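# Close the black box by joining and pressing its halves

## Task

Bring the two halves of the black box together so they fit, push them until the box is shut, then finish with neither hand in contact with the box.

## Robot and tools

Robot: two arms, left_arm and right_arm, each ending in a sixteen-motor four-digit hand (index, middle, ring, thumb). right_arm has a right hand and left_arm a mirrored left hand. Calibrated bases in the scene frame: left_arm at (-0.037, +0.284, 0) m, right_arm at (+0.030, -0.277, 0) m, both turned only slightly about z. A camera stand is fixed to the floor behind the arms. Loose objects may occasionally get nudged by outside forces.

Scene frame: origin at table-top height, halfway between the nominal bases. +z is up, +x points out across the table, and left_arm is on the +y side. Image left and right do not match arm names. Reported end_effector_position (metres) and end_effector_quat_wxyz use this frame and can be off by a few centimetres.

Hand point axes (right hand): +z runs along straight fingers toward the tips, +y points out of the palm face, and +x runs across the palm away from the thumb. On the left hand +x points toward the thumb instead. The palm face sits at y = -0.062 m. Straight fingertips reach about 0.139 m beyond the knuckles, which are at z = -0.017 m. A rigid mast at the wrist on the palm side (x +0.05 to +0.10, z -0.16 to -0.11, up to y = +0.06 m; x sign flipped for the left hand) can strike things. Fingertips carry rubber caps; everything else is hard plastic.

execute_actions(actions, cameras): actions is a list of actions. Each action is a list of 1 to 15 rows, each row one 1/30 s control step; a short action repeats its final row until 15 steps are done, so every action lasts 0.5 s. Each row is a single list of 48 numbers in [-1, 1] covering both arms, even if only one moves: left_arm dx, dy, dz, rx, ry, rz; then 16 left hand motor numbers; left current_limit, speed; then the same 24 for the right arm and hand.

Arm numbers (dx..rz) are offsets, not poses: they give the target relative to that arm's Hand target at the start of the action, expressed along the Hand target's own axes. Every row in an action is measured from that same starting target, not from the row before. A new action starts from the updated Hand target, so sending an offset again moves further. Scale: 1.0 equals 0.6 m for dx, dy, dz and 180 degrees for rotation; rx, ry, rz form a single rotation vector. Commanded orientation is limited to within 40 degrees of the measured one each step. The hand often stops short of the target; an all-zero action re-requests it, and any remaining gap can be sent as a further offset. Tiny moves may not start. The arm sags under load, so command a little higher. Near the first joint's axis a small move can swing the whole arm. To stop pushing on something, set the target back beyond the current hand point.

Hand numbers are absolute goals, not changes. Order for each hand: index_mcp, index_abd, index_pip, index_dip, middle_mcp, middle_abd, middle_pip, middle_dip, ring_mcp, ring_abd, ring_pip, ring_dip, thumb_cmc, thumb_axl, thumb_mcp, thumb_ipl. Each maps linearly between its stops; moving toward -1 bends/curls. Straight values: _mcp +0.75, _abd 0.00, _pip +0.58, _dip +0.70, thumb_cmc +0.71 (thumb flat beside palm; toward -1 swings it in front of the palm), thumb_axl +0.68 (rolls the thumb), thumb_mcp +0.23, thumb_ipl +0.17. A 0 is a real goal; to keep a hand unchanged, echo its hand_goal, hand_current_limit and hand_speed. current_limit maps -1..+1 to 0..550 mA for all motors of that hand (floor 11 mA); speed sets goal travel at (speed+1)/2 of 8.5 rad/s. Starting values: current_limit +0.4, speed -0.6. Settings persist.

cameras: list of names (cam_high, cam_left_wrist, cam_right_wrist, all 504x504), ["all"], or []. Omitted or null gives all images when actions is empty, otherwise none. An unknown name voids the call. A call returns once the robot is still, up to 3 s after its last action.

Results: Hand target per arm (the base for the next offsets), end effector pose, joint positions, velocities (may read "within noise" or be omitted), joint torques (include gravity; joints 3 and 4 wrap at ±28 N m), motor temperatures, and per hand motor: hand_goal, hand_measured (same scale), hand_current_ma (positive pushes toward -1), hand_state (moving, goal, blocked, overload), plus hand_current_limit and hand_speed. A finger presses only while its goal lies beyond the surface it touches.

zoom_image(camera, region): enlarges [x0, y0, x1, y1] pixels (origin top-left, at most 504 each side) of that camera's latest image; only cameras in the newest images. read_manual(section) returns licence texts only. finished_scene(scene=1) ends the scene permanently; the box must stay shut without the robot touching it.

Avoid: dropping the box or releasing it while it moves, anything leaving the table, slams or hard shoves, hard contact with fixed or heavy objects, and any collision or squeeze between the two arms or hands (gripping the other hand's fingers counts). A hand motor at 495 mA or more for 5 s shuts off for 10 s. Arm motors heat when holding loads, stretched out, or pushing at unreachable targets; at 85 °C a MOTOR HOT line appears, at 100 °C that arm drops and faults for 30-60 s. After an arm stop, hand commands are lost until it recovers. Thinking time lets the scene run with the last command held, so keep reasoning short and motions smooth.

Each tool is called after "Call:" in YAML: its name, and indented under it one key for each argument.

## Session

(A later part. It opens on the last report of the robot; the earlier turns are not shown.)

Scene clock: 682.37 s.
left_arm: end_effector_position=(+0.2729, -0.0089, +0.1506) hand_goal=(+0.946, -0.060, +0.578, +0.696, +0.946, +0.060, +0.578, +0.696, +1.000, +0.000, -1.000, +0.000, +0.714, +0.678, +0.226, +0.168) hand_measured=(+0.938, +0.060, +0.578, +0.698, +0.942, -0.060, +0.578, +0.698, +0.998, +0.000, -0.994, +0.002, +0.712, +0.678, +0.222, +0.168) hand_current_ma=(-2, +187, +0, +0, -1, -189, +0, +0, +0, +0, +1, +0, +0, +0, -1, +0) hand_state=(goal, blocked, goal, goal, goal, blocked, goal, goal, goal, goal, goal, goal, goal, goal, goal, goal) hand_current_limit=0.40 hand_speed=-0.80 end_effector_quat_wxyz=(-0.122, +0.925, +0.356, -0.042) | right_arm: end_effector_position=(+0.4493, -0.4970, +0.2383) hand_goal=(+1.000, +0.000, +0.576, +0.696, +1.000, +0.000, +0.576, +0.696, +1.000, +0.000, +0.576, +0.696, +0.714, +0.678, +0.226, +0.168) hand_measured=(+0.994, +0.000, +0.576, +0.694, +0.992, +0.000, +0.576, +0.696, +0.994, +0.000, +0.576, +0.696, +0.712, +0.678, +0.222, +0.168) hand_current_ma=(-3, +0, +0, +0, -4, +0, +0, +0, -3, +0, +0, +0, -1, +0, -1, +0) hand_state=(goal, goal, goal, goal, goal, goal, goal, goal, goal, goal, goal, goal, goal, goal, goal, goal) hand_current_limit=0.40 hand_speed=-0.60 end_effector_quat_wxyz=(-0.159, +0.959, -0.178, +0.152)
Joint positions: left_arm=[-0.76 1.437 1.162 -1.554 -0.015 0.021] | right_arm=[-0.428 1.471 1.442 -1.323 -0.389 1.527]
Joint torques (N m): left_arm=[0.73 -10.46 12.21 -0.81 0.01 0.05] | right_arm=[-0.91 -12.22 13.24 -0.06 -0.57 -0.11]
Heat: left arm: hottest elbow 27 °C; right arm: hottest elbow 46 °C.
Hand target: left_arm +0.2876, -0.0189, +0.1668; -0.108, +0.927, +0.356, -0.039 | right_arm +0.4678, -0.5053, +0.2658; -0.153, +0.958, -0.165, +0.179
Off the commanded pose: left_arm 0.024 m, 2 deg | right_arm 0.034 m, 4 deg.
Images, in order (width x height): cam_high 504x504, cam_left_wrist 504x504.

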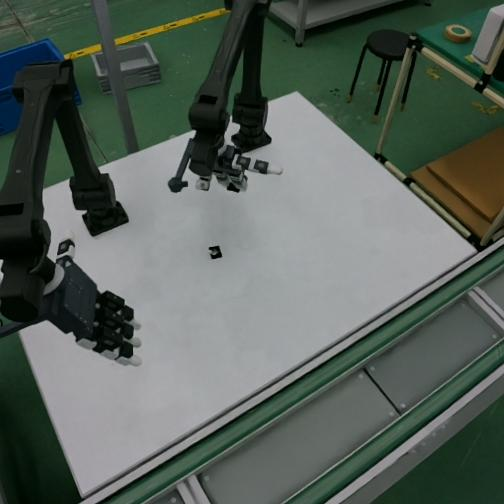

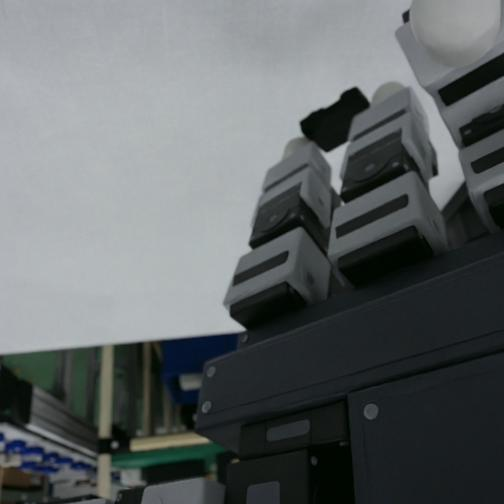

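Call:
execute_actions:
  actions:
    - [[-0.103,0.080,-0.020,0,0.0422,0.1692,0.945,-0.06,0.577,0.696,0.945,0.06,0.577,0.696,1,0,-1,0,0.714,0.678,0.226,0.168,0.4,-0.8,0,0,0,0,0,0,1,0,0.576,0.696,1,0,0.576,0.696,1,0,0.576,0.696,0.714,0.678,0.226,0.168,0.4,-0.6]]
    - [[-0.045,0.1204,-0.03,0,0.0422,0.1692,0.945,-0.06,0.577,0.696,0.945,0.06,0.577,0.696,1,0,-1,0,0.714,0.678,0.226,0.168,0.4,-0.8,0,0,0,0,0,0,1,0,0.576,0.696,1,0,0.576,0.696,1,0,0.576,0.696,0.714,0.678,0.226,0.168,0.4,-0.6]]
  cameras: ["cam_left_wrist","cam_high","cam_right_wrist"]

Scene clock: 687.37 s.
left_arm: end_effector_position=(+0.2489, -0.1611, +0.1507) hand_goal=(+0.946, -0.060, +0.578, +0.696, +0.946, +0.060, +0.578, +0.696, +1.000, +0.000, -1.000, +0.000, +0.714, +0.678, +0.226, +0.168) hand_measured=(+0.938, +0.060, +0.578, +0.698, +0.942, -0.060, +0.578, +0.698, +0.998, +0.000, -0.994, +0.002, +0.712, +0.678, +0.222, +0.168) hand_current_ma=(-2, +187, +0, +0, -1, -189, +0, +0, +0, +0, +1, +0, +0, +0, -1, +0) hand_state=(goal, blocked, goal, goal, goal, blocked, goal, goal, goal, goal, goal, goal, goal, goal, goal, goal) hand_current_limit=0.40 hand_speed=-0.80 end_effector_quat_wxyz=(-0.133, +0.975, -0.177, +0.019) | right_arm: end_effector_position=(+0.4493, -0.4970, +0.2383) hand_goal=(+1.000, +0.000, +0.576, +0.696, +1.000, +0.000, +0.576, +0.696, +1.000, +0.000, +0.576, +0.696, +0.714, +0.678, +0.226, +0.168) hand_measured=(+0.994, +0.000, +0.576, +0.694, +0.992, +0.000, +0.576, +0.696, +0.994, +0.000, +0.576, +0.696, +0.712, +0.678, +0.222, +0.168) hand_current_ma=(-3, +0, +0, +0, -4, +0, +0, +0, -3, +0, +0, +0, -1, +0, -1, +0) hand_state=(goal, goal, goal, goal, goal, goal, goal, goal, goal, goal, goal, goal, goal, goal, goal, goal) hand_current_limit=0.40 hand_speed=-0.60 end_effector_quat_wxyz=(-0.159, +0.959, -0.178, +0.152)
Joint positions: left_arm=[-0.914 1.681 1.455 -1.509 -0.214 0.946] | right_arm=[-0.428 1.471 1.442 -1.323 -0.389 1.527]
Joint torques (N m): left_arm=[0.21 -15.15 12.64 -0.25 -0.05 0.06] | right_arm=[-0.97 -12.22 13.22 -0.06 -0.58 -0.11]
Heat: left arm: hottest elbow 28 °C; right arm: hottest elbow 47 °C.
Hand target: left_arm +0.2620, -0.1751, +0.1678; -0.117, +0.977, -0.178, +0.030 | right_arm +0.4678, -0.5053, +0.2658; -0.153, +0.958, -0.165, +0.179
Off the commanded pose: left_arm 0.026 m, 2 deg | right_arm 0.034 m, 4 deg.

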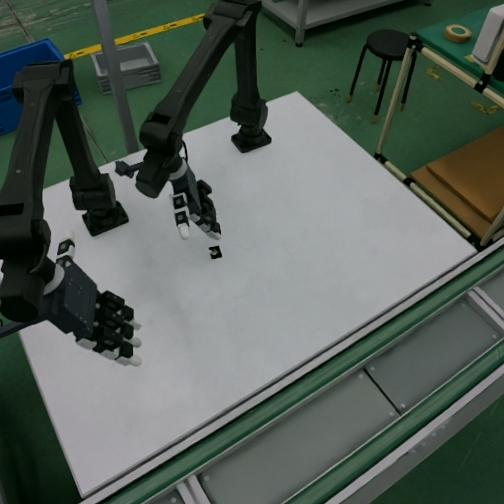

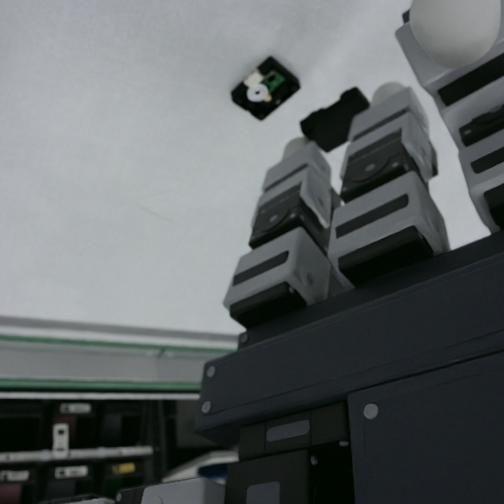

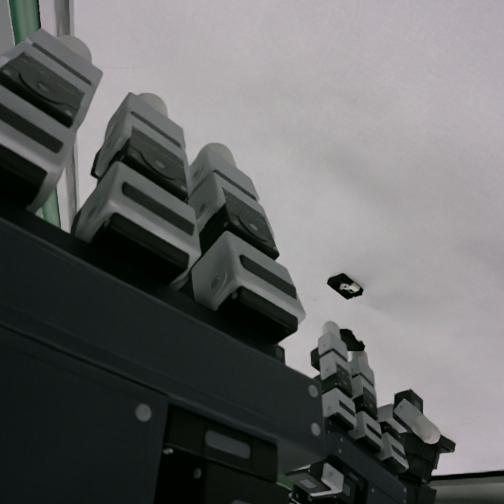

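Call:
zoom_image:
  camera: "cam_left_wrist"
  region: [220, 40, 390, 210]

Call:
zoom_image:
  camera: "cam_left_wrist"
  region: [225, 50, 305, 130]

Call:
zoom_image:
  camera: "cam_right_wrist"
  region: [300, 260, 390, 350]

Scaled by 2.965.

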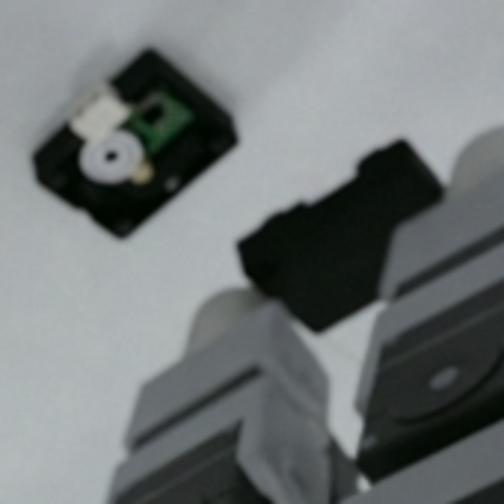

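Scaled by 6.300.

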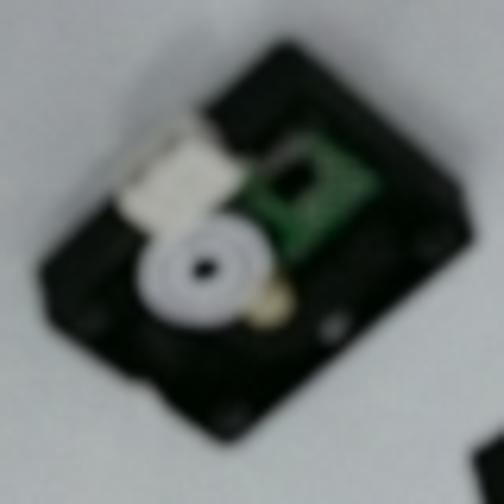

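Scaled by 5.600.

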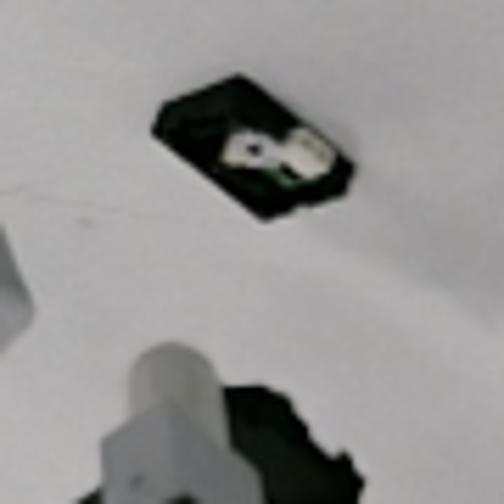

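Call:
zoom_image:
  camera: "cam_left_wrist"
  region: [290, 75, 380, 165]

Call:
zoom_image:
  camera: "cam_right_wrist"
  region: [315, 310, 375, 370]

Call:
zoom_image:
  camera: "cam_high"
  region: [185, 205, 245, 265]

Scaled by 5.600.

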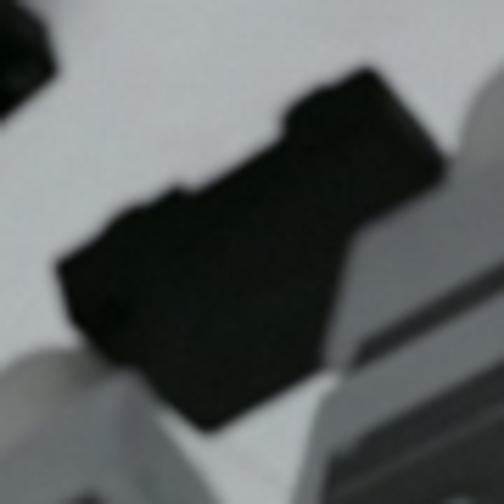

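Scaled by 8.400.

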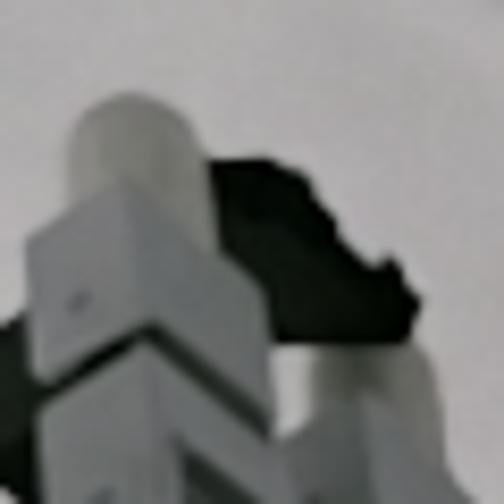

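Scaled by 8.400.

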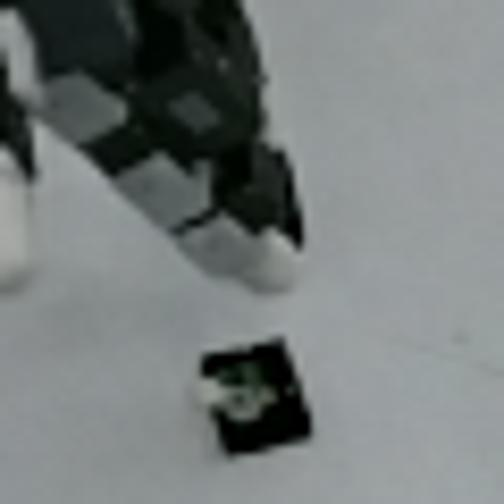

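Call:
execute_actions:
  actions:
    - [[0.1048,0.0088,-0.0025,0,-0.0133,-0.0482,0.945,-0.06,0.577,0.696,0.945,0.06,0.577,0.696,1,0,-1,0,0.714,0.678,0.226,0.168,0.4,-0.8,0,0,0,0,0,0,1,0,0.576,0.696,1,0,0.576,0.696,1,0,0.576,0.696,0.714,0.678,0.226,0.168,0.4,-0.6]]
    - [[0,0.0089,0.0321,0,0,0,0.945,-0.06,0.577,0.696,0.945,0.06,0.577,0.696,1,0,-1,0,0.714,0.678,0.226,0.168,0.4,-0.8,0,0,0,0,0,0,1,0,0.576,0.696,1,0,0.576,0.696,1,0,0.576,0.696,0.714,0.678,0.226,0.168,0.4,-0.6]]
  cameras: ["cam_left_wrist","cam_high","cam_right_wrist"]

Call:
zoom_image:
  camera: "cam_left_wrist"
  region: [280, 40, 390, 150]

Call:
zoom_image:
  camera: "cam_right_wrist"
  region: [310, 250, 390, 330]

Call:
zoom_image:
  camera: "cam_high"
  region: [185, 215, 245, 275]

Scene clock: 748.97 s.
left_arm: end_effector_position=(+0.3108, -0.1919, +0.1427) hand_goal=(+0.946, -0.060, +0.578, +0.696, +0.946, +0.060, +0.578, +0.696, +1.000, +0.000, -1.000, +0.000, +0.714, +0.678, +0.226, +0.168) hand_measured=(+0.938, +0.060, +0.578, +0.698, +0.942, -0.060, +0.578, +0.698, +0.998, +0.000, -0.994, +0.002, +0.712, +0.678, +0.222, +0.168) hand_current_ma=(-2, +187, +0, +0, -1, -189, +0, +0, +0, +0, +1, +0, +0, +0, -1, +0) hand_state=(goal, blocked, goal, goal, goal, blocked, goal, goal, goal, goal, goal, goal, goal, goal, goal, goal) hand_current_limit=0.40 hand_speed=-0.80 end_effector_quat_wxyz=(-0.129, +0.986, -0.107, +0.008) | right_arm: end_effector_position=(+0.4493, -0.4970, +0.2383) hand_goal=(+1.000, +0.000, +0.576, +0.696, +1.000, +0.000, +0.576, +0.696, +1.000, +0.000, +0.576, +0.696, +0.714, +0.678, +0.226, +0.168) hand_measured=(+0.994, +0.000, +0.576, +0.694, +0.992, +0.000, +0.576, +0.696, +0.994, +0.000, +0.576, +0.696, +0.712, +0.678, +0.222, +0.168) hand_current_ma=(-3, +0, +0, +0, -4, +0, +0, +0, -3, +0, +0, +0, -1, +0, -1, +0) hand_state=(goal, goal, goal, goal, goal, goal, goal, goal, goal, goal, goal, goal, goal, goal, goal, goal) hand_current_limit=0.40 hand_speed=-0.60 end_effector_quat_wxyz=(-0.159, +0.959, -0.178, +0.152)
Joint positions: left_arm=[-0.86 1.838 1.647 -1.557 -0.19 0.857] | right_arm=[-0.428 1.471 1.442 -1.323 -0.389 1.527]
Joint torques (N m): left_arm=[-0.21 -17.2 10.62 0.06 -0.04 -0.16] | right_arm=[-0.97 -12.16 13.23 -0.08 -0.58 -0.12]
Motor temperatures (°C): left_arm=[23 27 32 24 22 21] | right_arm=[24 24 48 22 24 24]
Heat: left arm: hottest elbow 32 °C; right arm: hottest elbow 48 °C.
Hand target: left_arm +0.3189, -0.2031, +0.1489; -0.118, +0.988, -0.101, +0.018 | right_arm +0.4678, -0.5053, +0.2658; -0.153, +0.958, -0.165, +0.179
Off the commanded pose: left_arm 0.015 m, 2 deg | right_arm 0.034 m, 4 deg.

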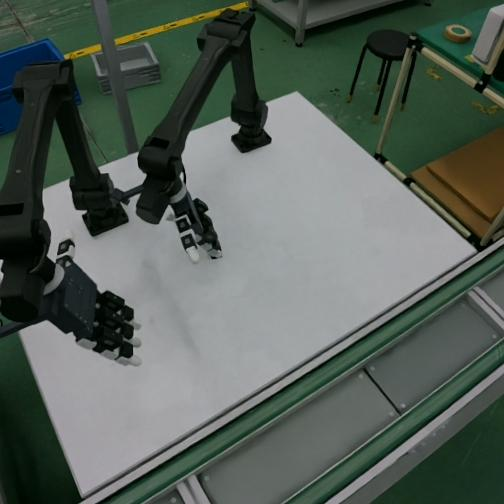

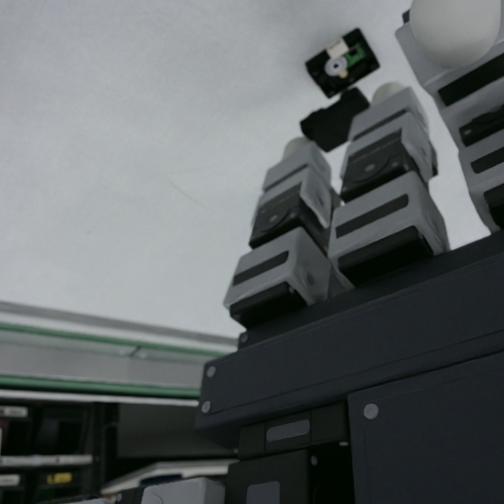

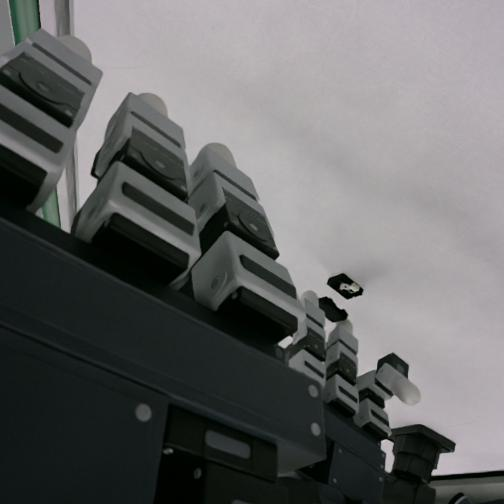

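Scaled by 4.582.

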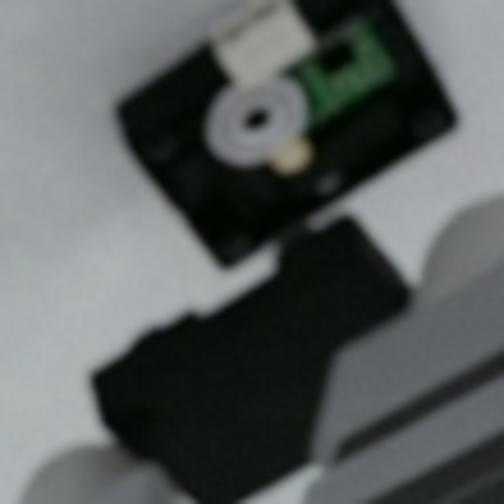

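Scaled by 6.300.

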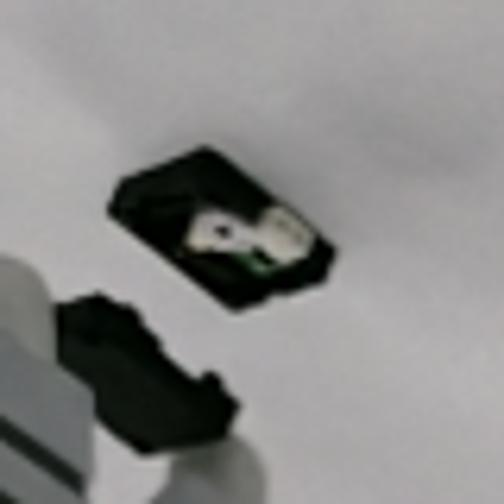

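Scaled by 8.400.

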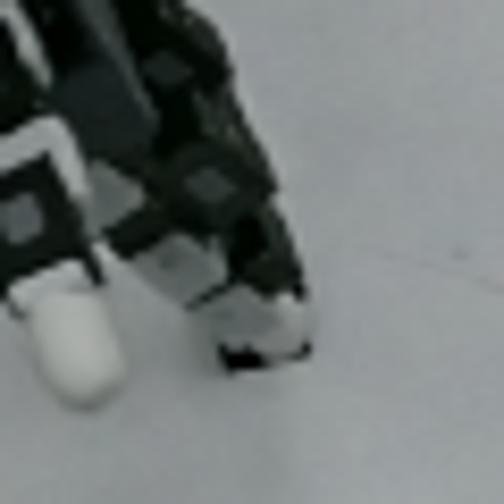

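Call:
zoom_image:
  camera: "cam_left_wrist"
  region: [290, 10, 400, 120]

Scaled by 4.582.

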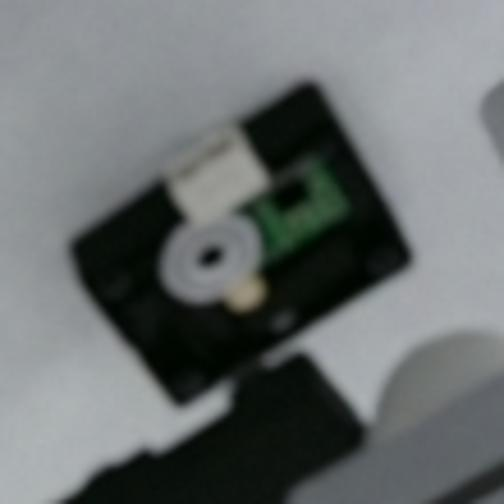

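Call:
execute_actions:
  actions:
    - [[-0.0142,-0.0013,0.0522,0,0,0,0.945,-0.06,0.577,0.696,0.945,0.06,0.577,0.696,1,0,-1,0,0.714,0.678,0.226,0.168,0.4,-0.8,0,0,0,0,0,0,1,0,0.576,0.696,1,0,0.576,0.696,1,0,0.576,0.696,0.714,0.678,0.226,0.168,0.4,-0.6]]
  cameras: ["cam_left_wrist","cam_high","cam_right_wrist"]

Call:
zoom_image:
  camera: "cam_left_wrist"
  region: [285, 50, 385, 150]

Call:
zoom_image:
  camera: "cam_right_wrist"
  region: [310, 250, 390, 330]

Call:
zoom_image:
  camera: "cam_high"
  region: [185, 215, 245, 275]

Scene clock: 774.90 s.
left_arm: end_effector_position=(+0.3122, -0.1937, +0.1213) hand_goal=(+0.946, -0.060, +0.578, +0.696, +0.946, +0.060, +0.578, +0.696, +1.000, +0.000, -1.000, +0.000, +0.714, +0.678, +0.226, +0.168) hand_measured=(+0.938, +0.060, +0.578, +0.698, +0.942, -0.060, +0.578, +0.698, +0.998, +0.000, -0.994, +0.002, +0.712, +0.678, +0.222, +0.168) hand_current_ma=(-2, +187, +0, +0, -1, -189, +0, +0, +0, +0, +1, +0, +0, +0, -1, +0) hand_state=(goal, blocked, goal, goal, goal, blocked, goal, goal, goal, goal, goal, goal, goal, goal, goal, goal) hand_current_limit=0.40 hand_speed=-0.80 end_effector_quat_wxyz=(-0.119, +0.987, -0.106, +0.017) | right_arm: end_effector_position=(+0.4493, -0.4970, +0.2383) hand_goal=(+1.000, +0.000, +0.576, +0.696, +1.000, +0.000, +0.576, +0.696, +1.000, +0.000, +0.576, +0.696, +0.714, +0.678, +0.226, +0.168) hand_measured=(+0.994, +0.000, +0.576, +0.694, +0.992, +0.000, +0.576, +0.696, +0.994, +0.000, +0.576, +0.696, +0.712, +0.678, +0.222, +0.168) hand_current_ma=(-3, +0, +0, +0, -4, +0, +0, +0, -3, +0, +0, +0, -1, +0, -1, +0) hand_state=(goal, goal, goal, goal, goal, goal, goal, goal, goal, goal, goal, goal, goal, goal, goal, goal) hand_current_limit=0.40 hand_speed=-0.60 end_effector_quat_wxyz=(-0.159, +0.959, -0.178, +0.152)
Joint positions: left_arm=[-0.86 1.838 1.588 -1.47 -0.19 0.857] | right_arm=[-0.428 1.471 1.442 -1.323 -0.389 1.527]
Joint torques (N m): left_arm=[-0.26 -17.85 7.04 0.14 -0.07 -0.13] | right_arm=[-1.03 -12.22 13.23 -0.06 -0.57 -0.12]
Heat: left arm: hottest elbow 31 °C; right arm: hottest elbow 48 °C.
Hand target: left_arm +0.3127, -0.1935, +0.1186; -0.118, +0.988, -0.101, +0.018 | right_arm +0.4678, -0.5053, +0.2658; -0.153, +0.958, -0.165, +0.179
Off the commanded pose: left_arm 0.003 m, 0 deg | right_arm 0.034 m, 4 deg.

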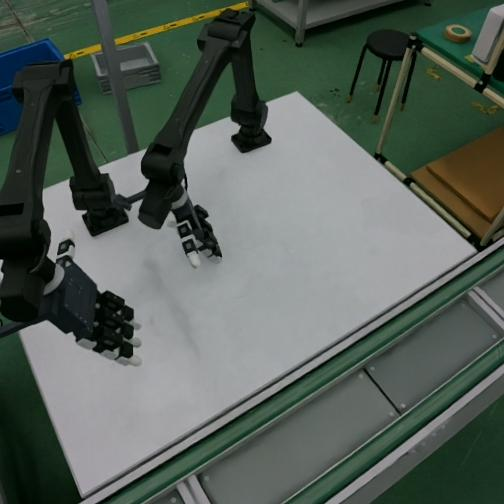

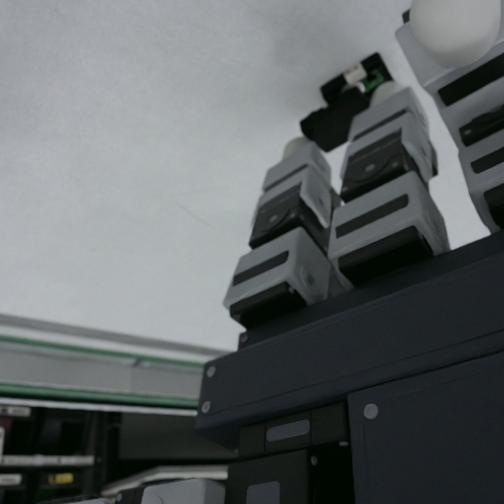

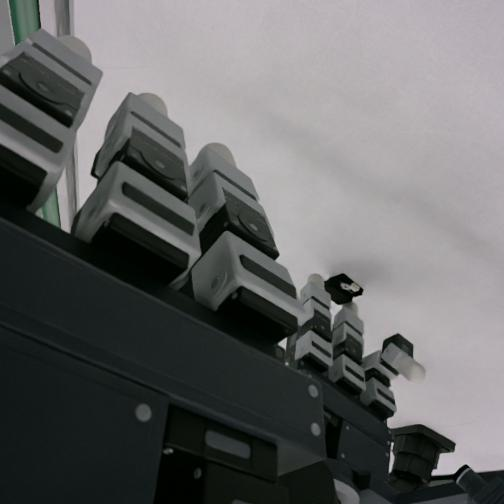

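Scaled by 5.040.

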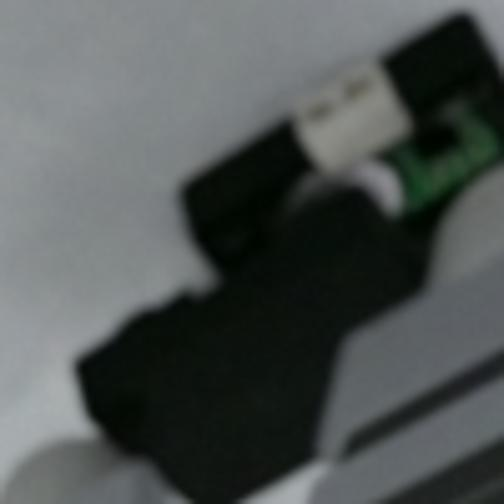

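Scaled by 6.300.

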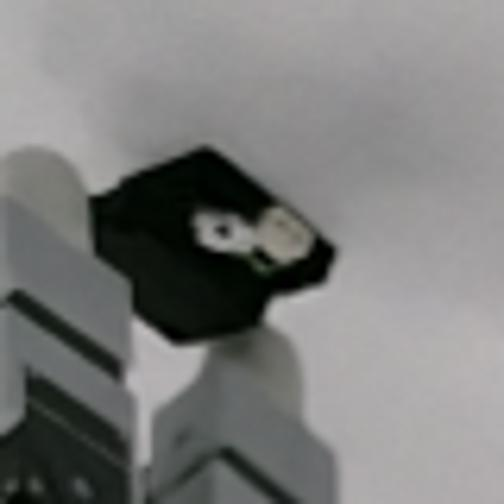

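Scaled by 8.400.

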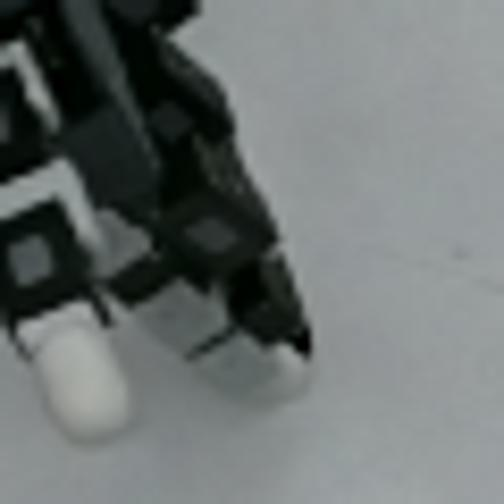

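Call:
execute_actions:
  actions:
    - [[-0.0228,-0.0175,0.0215,0,0,0,0.945,-0.06,0.577,0.696,0.945,0.06,0.577,0.696,1,0,-1,0,0.714,0.678,0.226,0.168,0.4,-0.8,0,0,0,0,0,0,1,0,0.576,0.696,1,0,0.576,0.696,1,0,0.576,0.696,0.714,0.678,0.226,0.168,0.4,-0.6]]
  cameras: ["cam_left_wrist","cam_high","cam_right_wrist"]

Call:
zoom_image:
  camera: "cam_left_wrist"
  region: [285, 60, 385, 160]

Call:
zoom_image:
  camera: "cam_right_wrist"
  region: [310, 260, 370, 320]

Call:
zoom_image:
  camera: "cam_high"
  region: [195, 230, 235, 270]

Scene clock: 799.00 s.
left_arm: end_effector_position=(+0.3015, -0.1793, +0.1063) hand_goal=(+0.946, -0.060, +0.578, +0.696, +0.946, +0.060, +0.578, +0.696, +1.000, +0.000, -1.000, +0.000, +0.714, +0.678, +0.226, +0.168) hand_measured=(+0.946, +0.060, +0.582, +0.698, +0.946, -0.060, +0.580, +0.698, +0.998, +0.000, -0.994, +0.002, +0.712, +0.678, +0.222, +0.168) hand_current_ma=(+0, +187, +0, +0, +0, -189, +0, +0, +0, +0, +1, +0, +0, +0, -1, +0) hand_state=(goal, blocked, goal, goal, goal, blocked, goal, goal, goal, goal, goal, goal, goal, goal, goal, goal) hand_current_limit=0.40 hand_speed=-0.80 end_effector_quat_wxyz=(-0.123, +0.987, -0.106, +0.015) | right_arm: end_effector_position=(+0.4493, -0.4970, +0.2383) hand_goal=(+1.000, +0.000, +0.576, +0.696, +1.000, +0.000, +0.576, +0.696, +1.000, +0.000, +0.576, +0.696, +0.714, +0.678, +0.226, +0.168) hand_measured=(+0.994, +0.000, +0.576, +0.694, +0.992, +0.000, +0.576, +0.696, +0.994, +0.000, +0.576, +0.696, +0.712, +0.678, +0.222, +0.168) hand_current_ma=(-3, +0, +0, +0, -4, +0, +0, +0, -3, +0, +0, +0, -1, +0, -1, +0) hand_state=(goal, goal, goal, goal, goal, goal, goal, goal, goal, goal, goal, goal, goal, goal, goal, goal) hand_current_limit=0.40 hand_speed=-0.60 end_effector_quat_wxyz=(-0.159, +0.959, -0.178, +0.152)
Joint positions: left_arm=[-0.86 1.81 1.507 -1.428 -0.192 0.857] | right_arm=[-0.428 1.471 1.442 -1.323 -0.389 1.527]
Joint torques (N m): left_arm=[0.15 -18.55 6.41 0.21 -0.01 -0.11] | right_arm=[-0.97 -12.28 13.24 -0.08 -0.57 -0.12]
Heat: left arm: hottest elbow 30 °C; right arm: hottest elbow 49 °C.
Hand target: left_arm +0.3020, -0.1777, +0.1085; -0.118, +0.988, -0.101, +0.018 | right_arm +0.4678, -0.5053, +0.2658; -0.153, +0.958, -0.165, +0.179
Off the commanded pose: left_arm 0.003 m, 1 deg | right_arm 0.034 m, 4 deg.

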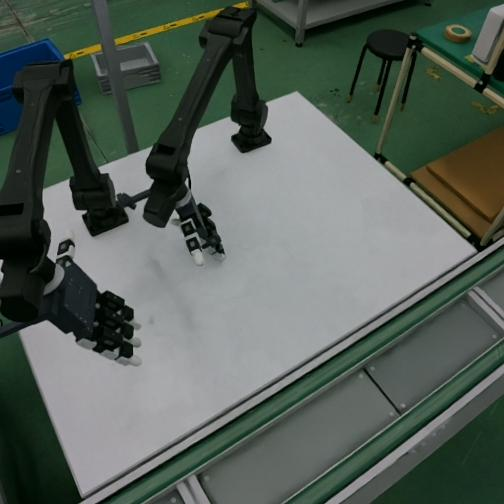

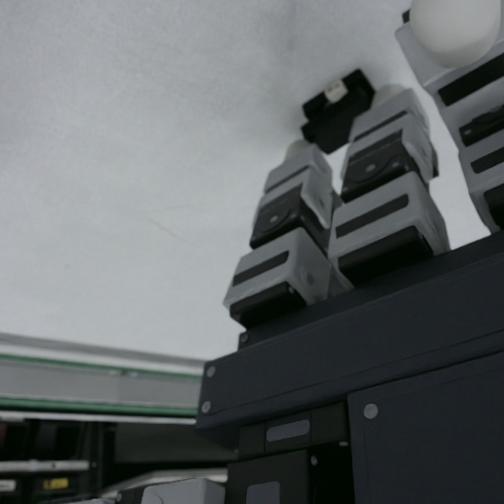

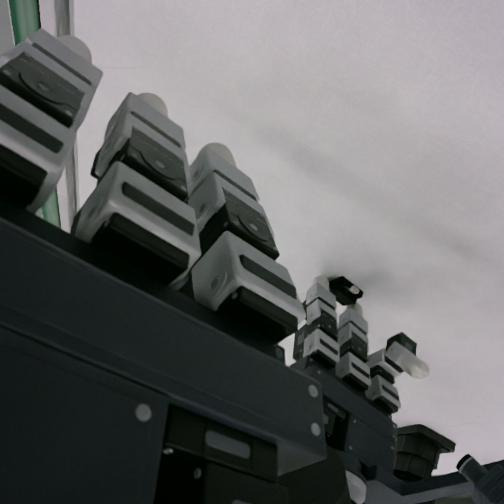

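Scaled by 5.040.

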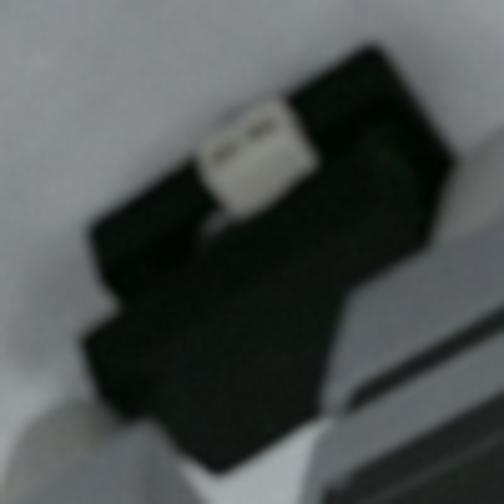

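Scaled by 8.400.

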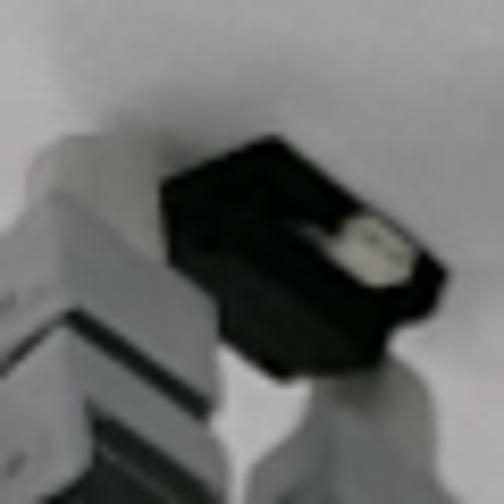

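Scaled by 12.600.

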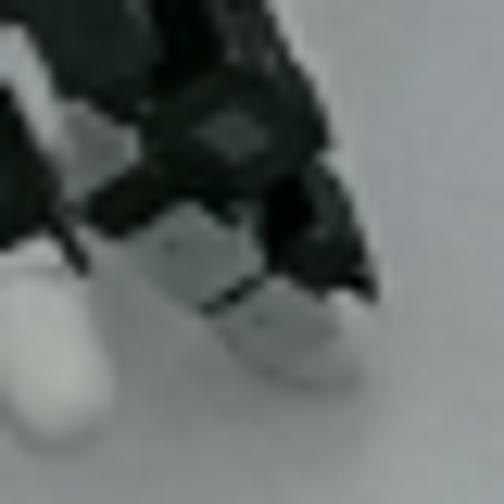

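Call:
execute_actions:
  actions:
    - [[0,-0.0021,-0.0081,0,0,0,0.945,-0.06,0.577,0.696,0.945,0.06,0.577,0.696,1,0,-1,0,0.714,0.678,0.226,0.168,0.4,-0.8,0,0,0,0,0,0,1,0,0.576,0.696,1,0,0.576,0.696,1,0,0.576,0.696,0.714,0.678,0.226,0.168,0.4,-0.6]]
  cameras: ["cam_left_wrist","cam_right_wrist"]

Call:
zoom_image:
  camera: "cam_left_wrist"
  region: [285, 60, 385, 160]

Call:
zoom_image:
  camera: "cam_right_wrist"
  region: [310, 260, 370, 320]

Scene clock: 818.07 s.
left_arm: end_effector_position=(+0.3016, -0.1793, +0.1065) hand_goal=(+0.946, -0.060, +0.578, +0.696, +0.946, +0.060, +0.578, +0.696, +1.000, +0.000, -1.000, +0.000, +0.714, +0.678, +0.226, +0.168) hand_measured=(+0.946, +0.060, +0.582, +0.698, +0.946, -0.060, +0.580, +0.698, +0.998, +0.000, -0.994, +0.002, +0.712, +0.678, +0.222, +0.168) hand_current_ma=(+0, +187, +0, +0, +0, -189, +0, +0, +0, +0, +1, +0, +0, +0, -1, +0) hand_state=(goal, blocked, goal, goal, goal, blocked, goal, goal, goal, goal, goal, goal, goal, goal, goal, goal) hand_current_limit=0.40 hand_speed=-0.80 end_effector_quat_wxyz=(-0.123, +0.987, -0.106, +0.015) | right_arm: end_effector_position=(+0.4493, -0.4970, +0.2383) hand_goal=(+1.000, +0.000, +0.576, +0.696, +1.000, +0.000, +0.576, +0.696, +1.000, +0.000, +0.576, +0.696, +0.714, +0.678, +0.226, +0.168) hand_measured=(+0.994, +0.000, +0.576, +0.694, +0.992, +0.000, +0.576, +0.696, +0.994, +0.000, +0.576, +0.696, +0.712, +0.678, +0.222, +0.168) hand_current_ma=(-3, +0, +0, +0, -4, +0, +0, +0, -3, +0, +0, +0, -1, +0, -1, +0) hand_state=(goal, goal, goal, goal, goal, goal, goal, goal, goal, goal, goal, goal, goal, goal, goal, goal) hand_current_limit=0.40 hand_speed=-0.60 end_effector_quat_wxyz=(-0.159, +0.959, -0.178, +0.152)
Joint positions: left_arm=[-0.86 1.81 1.507 -1.428 -0.192 0.857] | right_arm=[-0.428 1.471 1.442 -1.323 -0.389 1.527]
Joint torques (N m): left_arm=[-0.15 -18.67 7.12 -0.21 0 -0.11] | right_arm=[-0.97 -12.22 13.23 -0.06 -0.58 -0.12]
Heat: left arm: hottest shoulder 30 °C; right arm: hottest elbow 49 °C.
Hand target: left_arm +0.3020, -0.1777, +0.1134; -0.118, +0.988, -0.101, +0.018 | right_arm +0.4678, -0.5053, +0.2658; -0.153, +0.958, -0.165, +0.179
Off the commanded pose: left_arm 0.007 m, 1 deg | right_arm 0.034 m, 4 deg.
Images, in order (width x height): cam_left_wrist 504x504, cam_right_wrist 504x504.

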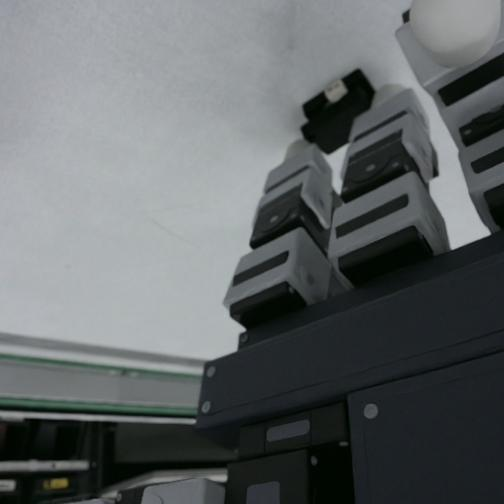

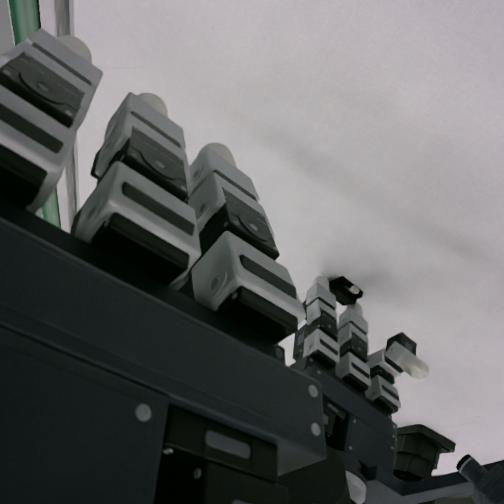

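Scaled by 5.040.

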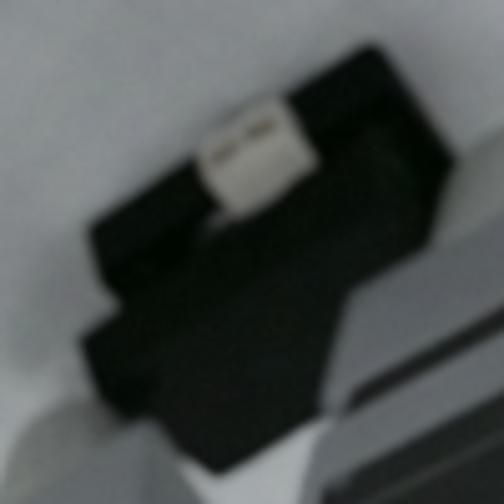

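Scaled by 8.400.

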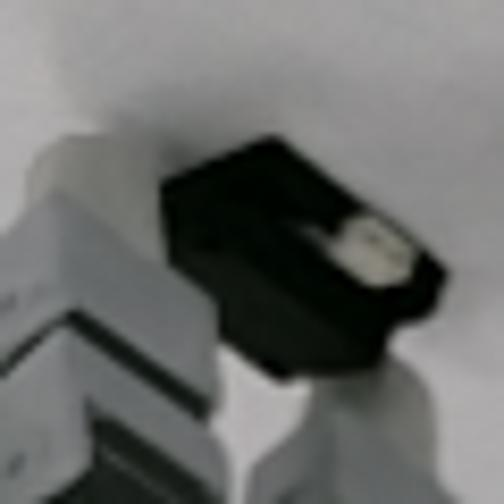

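Call:
execute_actions:
  actions:
    - [[0,-0.0033,-0.013,0,0,0,0.945,-0.06,0.577,0.696,0.945,0.06,0.577,0.696,1,0,-1,0,0.714,0.678,0.226,0.168,0.4,-0.8,0,0,0,0,0,0,1,0,0.576,0.696,1,0,0.576,0.696,1,0,0.576,0.696,0.714,0.678,0.226,0.168,0.4,-0.6]]
  cameras: ["cam_left_wrist","cam_right_wrist"]

Call:
zoom_image:
  camera: "cam_left_wrist"
  region: [285, 60, 385, 160]

Call:
zoom_image:
  camera: "cam_right_wrist"
  region: [310, 260, 370, 320]

Scene clock: 822.53 s.
left_arm: end_effector_position=(+0.3000, -0.1775, +0.1075) hand_goal=(+0.946, -0.060, +0.578, +0.696, +0.946, +0.060, +0.578, +0.696, +1.000, +0.000, -1.000, +0.000, +0.714, +0.678, +0.226, +0.168) hand_measured=(+0.942, +0.060, +0.578, +0.698, +0.944, -0.060, +0.580, +0.698, +0.998, +0.000, -0.994, +0.002, +0.712, +0.678, +0.222, +0.168) hand_current_ma=(+0, +187, +0, +0, +0, -189, +0, +0, +0, +0, +1, +0, +0, +0, -1, +0) hand_state=(goal, blocked, goal, goal, goal, blocked, goal, goal, goal, goal, goal, goal, goal, goal, goal, goal) hand_current_limit=0.40 hand_speed=-0.80 end_effector_quat_wxyz=(-0.126, +0.986, -0.106, +0.012) | right_arm: end_effector_position=(+0.4493, -0.4970, +0.2383) hand_goal=(+1.000, +0.000, +0.576, +0.696, +1.000, +0.000, +0.576, +0.696, +1.000, +0.000, +0.576, +0.696, +0.714, +0.678, +0.226, +0.168) hand_measured=(+0.994, +0.000, +0.576, +0.694, +0.992, +0.000, +0.576, +0.696, +0.994, +0.000, +0.576, +0.696, +0.712, +0.678, +0.222, +0.168) hand_current_ma=(-3, +0, +0, +0, -4, +0, +0, +0, -3, +0, +0, +0, -1, +0, -1, +0) hand_state=(goal, goal, goal, goal, goal, goal, goal, goal, goal, goal, goal, goal, goal, goal, goal, goal) hand_current_limit=0.40 hand_speed=-0.60 end_effector_quat_wxyz=(-0.159, +0.959, -0.178, +0.152)
Joint positions: left_arm=[-0.86 1.807 1.507 -1.437 -0.192 0.857] | right_arm=[-0.428 1.471 1.442 -1.323 -0.389 1.527]
Joint torques (N m): left_arm=[0.15 -19.14 8.31 -0.54 -0.01 -0.11] | right_arm=[-0.97 -12.22 13.22 -0.08 -0.57 -0.12]
Heat: left arm: hottest shoulder 30 °C; right arm: hottest elbow 49 °C.
Hand target: left_arm +0.3020, -0.1776, +0.1216; -0.118, +0.988, -0.101, +0.018 | right_arm +0.4678, -0.5053, +0.2658; -0.153, +0.958, -0.165, +0.179
Off the commanded pose: left_arm 0.014 m, 1 deg | right_arm 0.034 m, 4 deg.
Images, in order (width x height): cam_left_wrist 504x504, cam_right_wrist 504x504.

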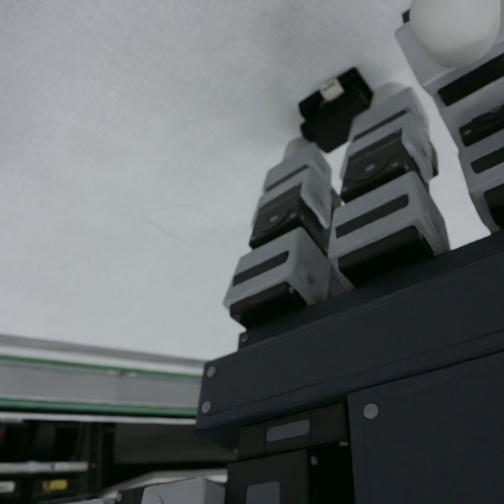

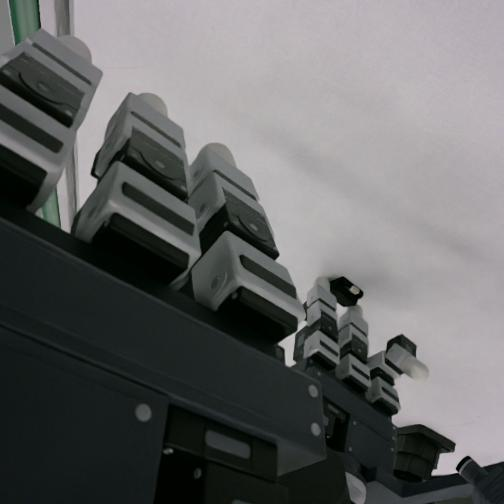

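Scaled by 5.040.

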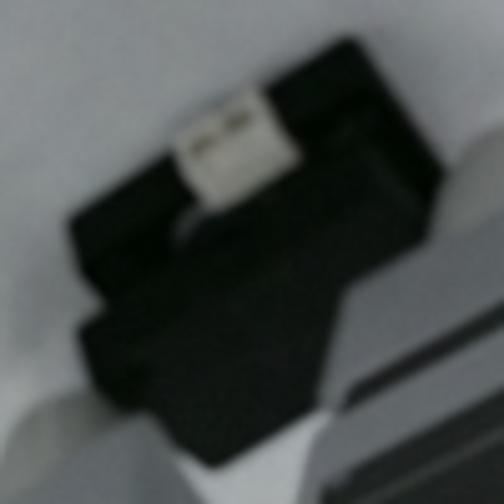

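Scaled by 8.400.

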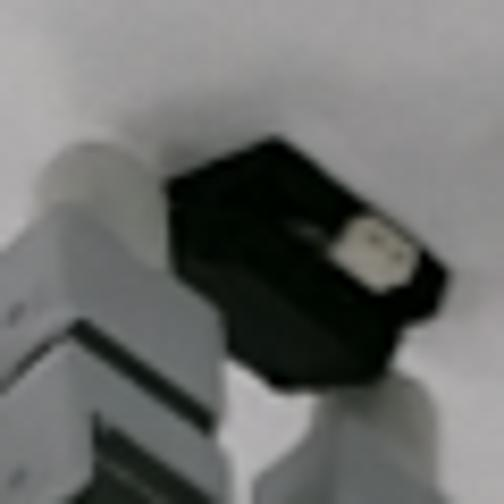

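Call:
execute_actions:
  actions:
    - [[-0.0042,0.005,0.0262,0,0,-0.005,0.945,-0.06,0.577,0.696,0.945,0.06,0.577,0.696,1,0,-1,0,0.714,0.678,0.226,0.168,0.4,-0.8,0,0,0,0,0,0,1,0,0.576,0.696,1,0,0.576,0.696,1,0,0.576,0.696,0.714,0.678,0.226,0.168,0.4,-0.6]]
  cameras: ["cam_left_wrist","cam_right_wrist"]

Call:
zoom_image:
  camera: "cam_left_wrist"
  region: [285, 60, 385, 160]

Call:
zoom_image:
  camera: "cam_right_wrist"
  region: [310, 260, 370, 320]

Scene clock: 849.43 s.
left_arm: end_effector_position=(+0.3014, -0.1775, +0.1064) hand_goal=(+0.946, -0.060, +0.578, +0.696, +0.946, +0.060, +0.578, +0.696, +1.000, +0.000, -1.000, +0.000, +0.714, +0.678, +0.226, +0.168) hand_measured=(+0.946, +0.060, +0.580, +0.698, +0.944, -0.060, +0.580, +0.698, +0.998, +0.000, -0.994, +0.002, +0.712, +0.678, +0.222, +0.168) hand_current_ma=(+0, +187, +0, +0, +0, -189, +0, +0, +0, +0, +1, +0, +0, +0, -1, +0) hand_state=(goal, blocked, goal, goal, goal, blocked, goal, goal, goal, goal, goal, goal, goal, goal, goal, goal) hand_current_limit=0.40 hand_speed=-0.80 end_effector_quat_wxyz=(-0.121, +0.988, -0.098, +0.018) | right_arm: end_effector_position=(+0.4493, -0.4970, +0.2383) hand_goal=(+1.000, +0.000, +0.576, +0.696, +1.000, +0.000, +0.576, +0.696, +1.000, +0.000, +0.576, +0.696, +0.714, +0.678, +0.226, +0.168) hand_measured=(+0.994, +0.000, +0.576, +0.694, +0.992, +0.000, +0.576, +0.696, +0.994, +0.000, +0.576, +0.696, +0.712, +0.678, +0.222, +0.168) hand_current_ma=(-3, +0, +0, +0, -4, +0, +0, +0, -3, +0, +0, +0, -1, +0, -1, +0) hand_state=(goal, goal, goal, goal, goal, goal, goal, goal, goal, goal, goal, goal, goal, goal, goal, goal) hand_current_limit=0.40 hand_speed=-0.60 end_effector_quat_wxyz=(-0.159, +0.959, -0.178, +0.152)
Joint positions: left_arm=[-0.86 1.8 1.493 -1.417 -0.191 0.841] | right_arm=[-0.428 1.471 1.442 -1.323 -0.389 1.527]
Joint torques (N m): left_arm=[-0.26 -17.96 6.3 0.2 -0.02 -0.15] | right_arm=[-1.03 -12.28 13.23 -0.08 -0.57 -0.12]
Heat: left arm: hottest shoulder 28 °C; right arm: hottest elbow 49 °C.
Hand target: left_arm +0.2999, -0.1763, +0.1056; -0.118, +0.988, -0.094, +0.019 | right_arm +0.4678, -0.5053, +0.2658; -0.153, +0.958, -0.165, +0.179
Off the commanded pose: left_arm 0.002 m, 1 deg | right_arm 0.034 m, 4 deg.
Images, in order (width x height): cam_left_wrist 504x504, cam_right_wrist 504x504.

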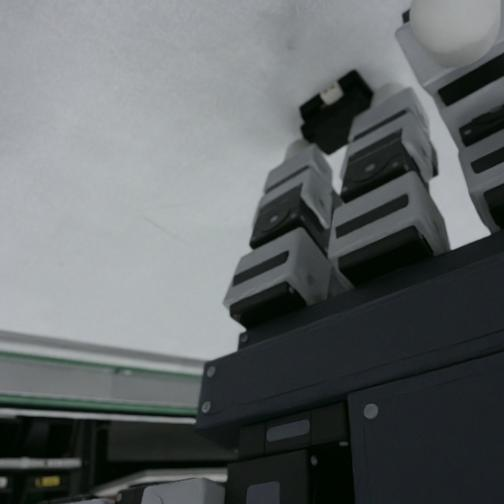

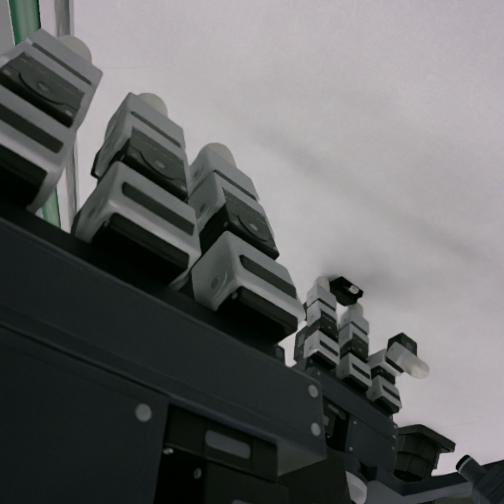

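Scaled by 5.040.

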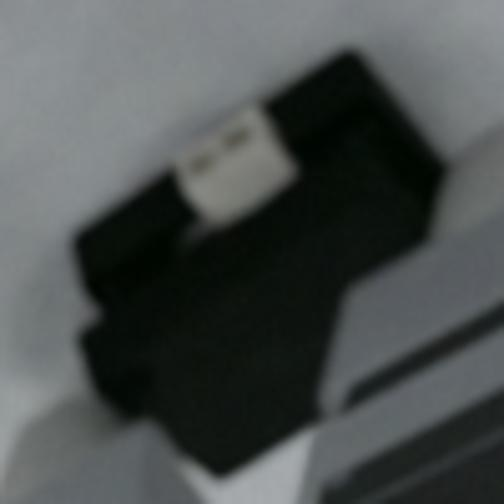

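Scaled by 8.400.

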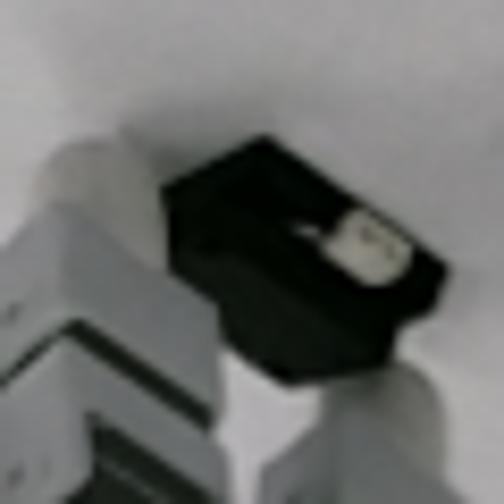

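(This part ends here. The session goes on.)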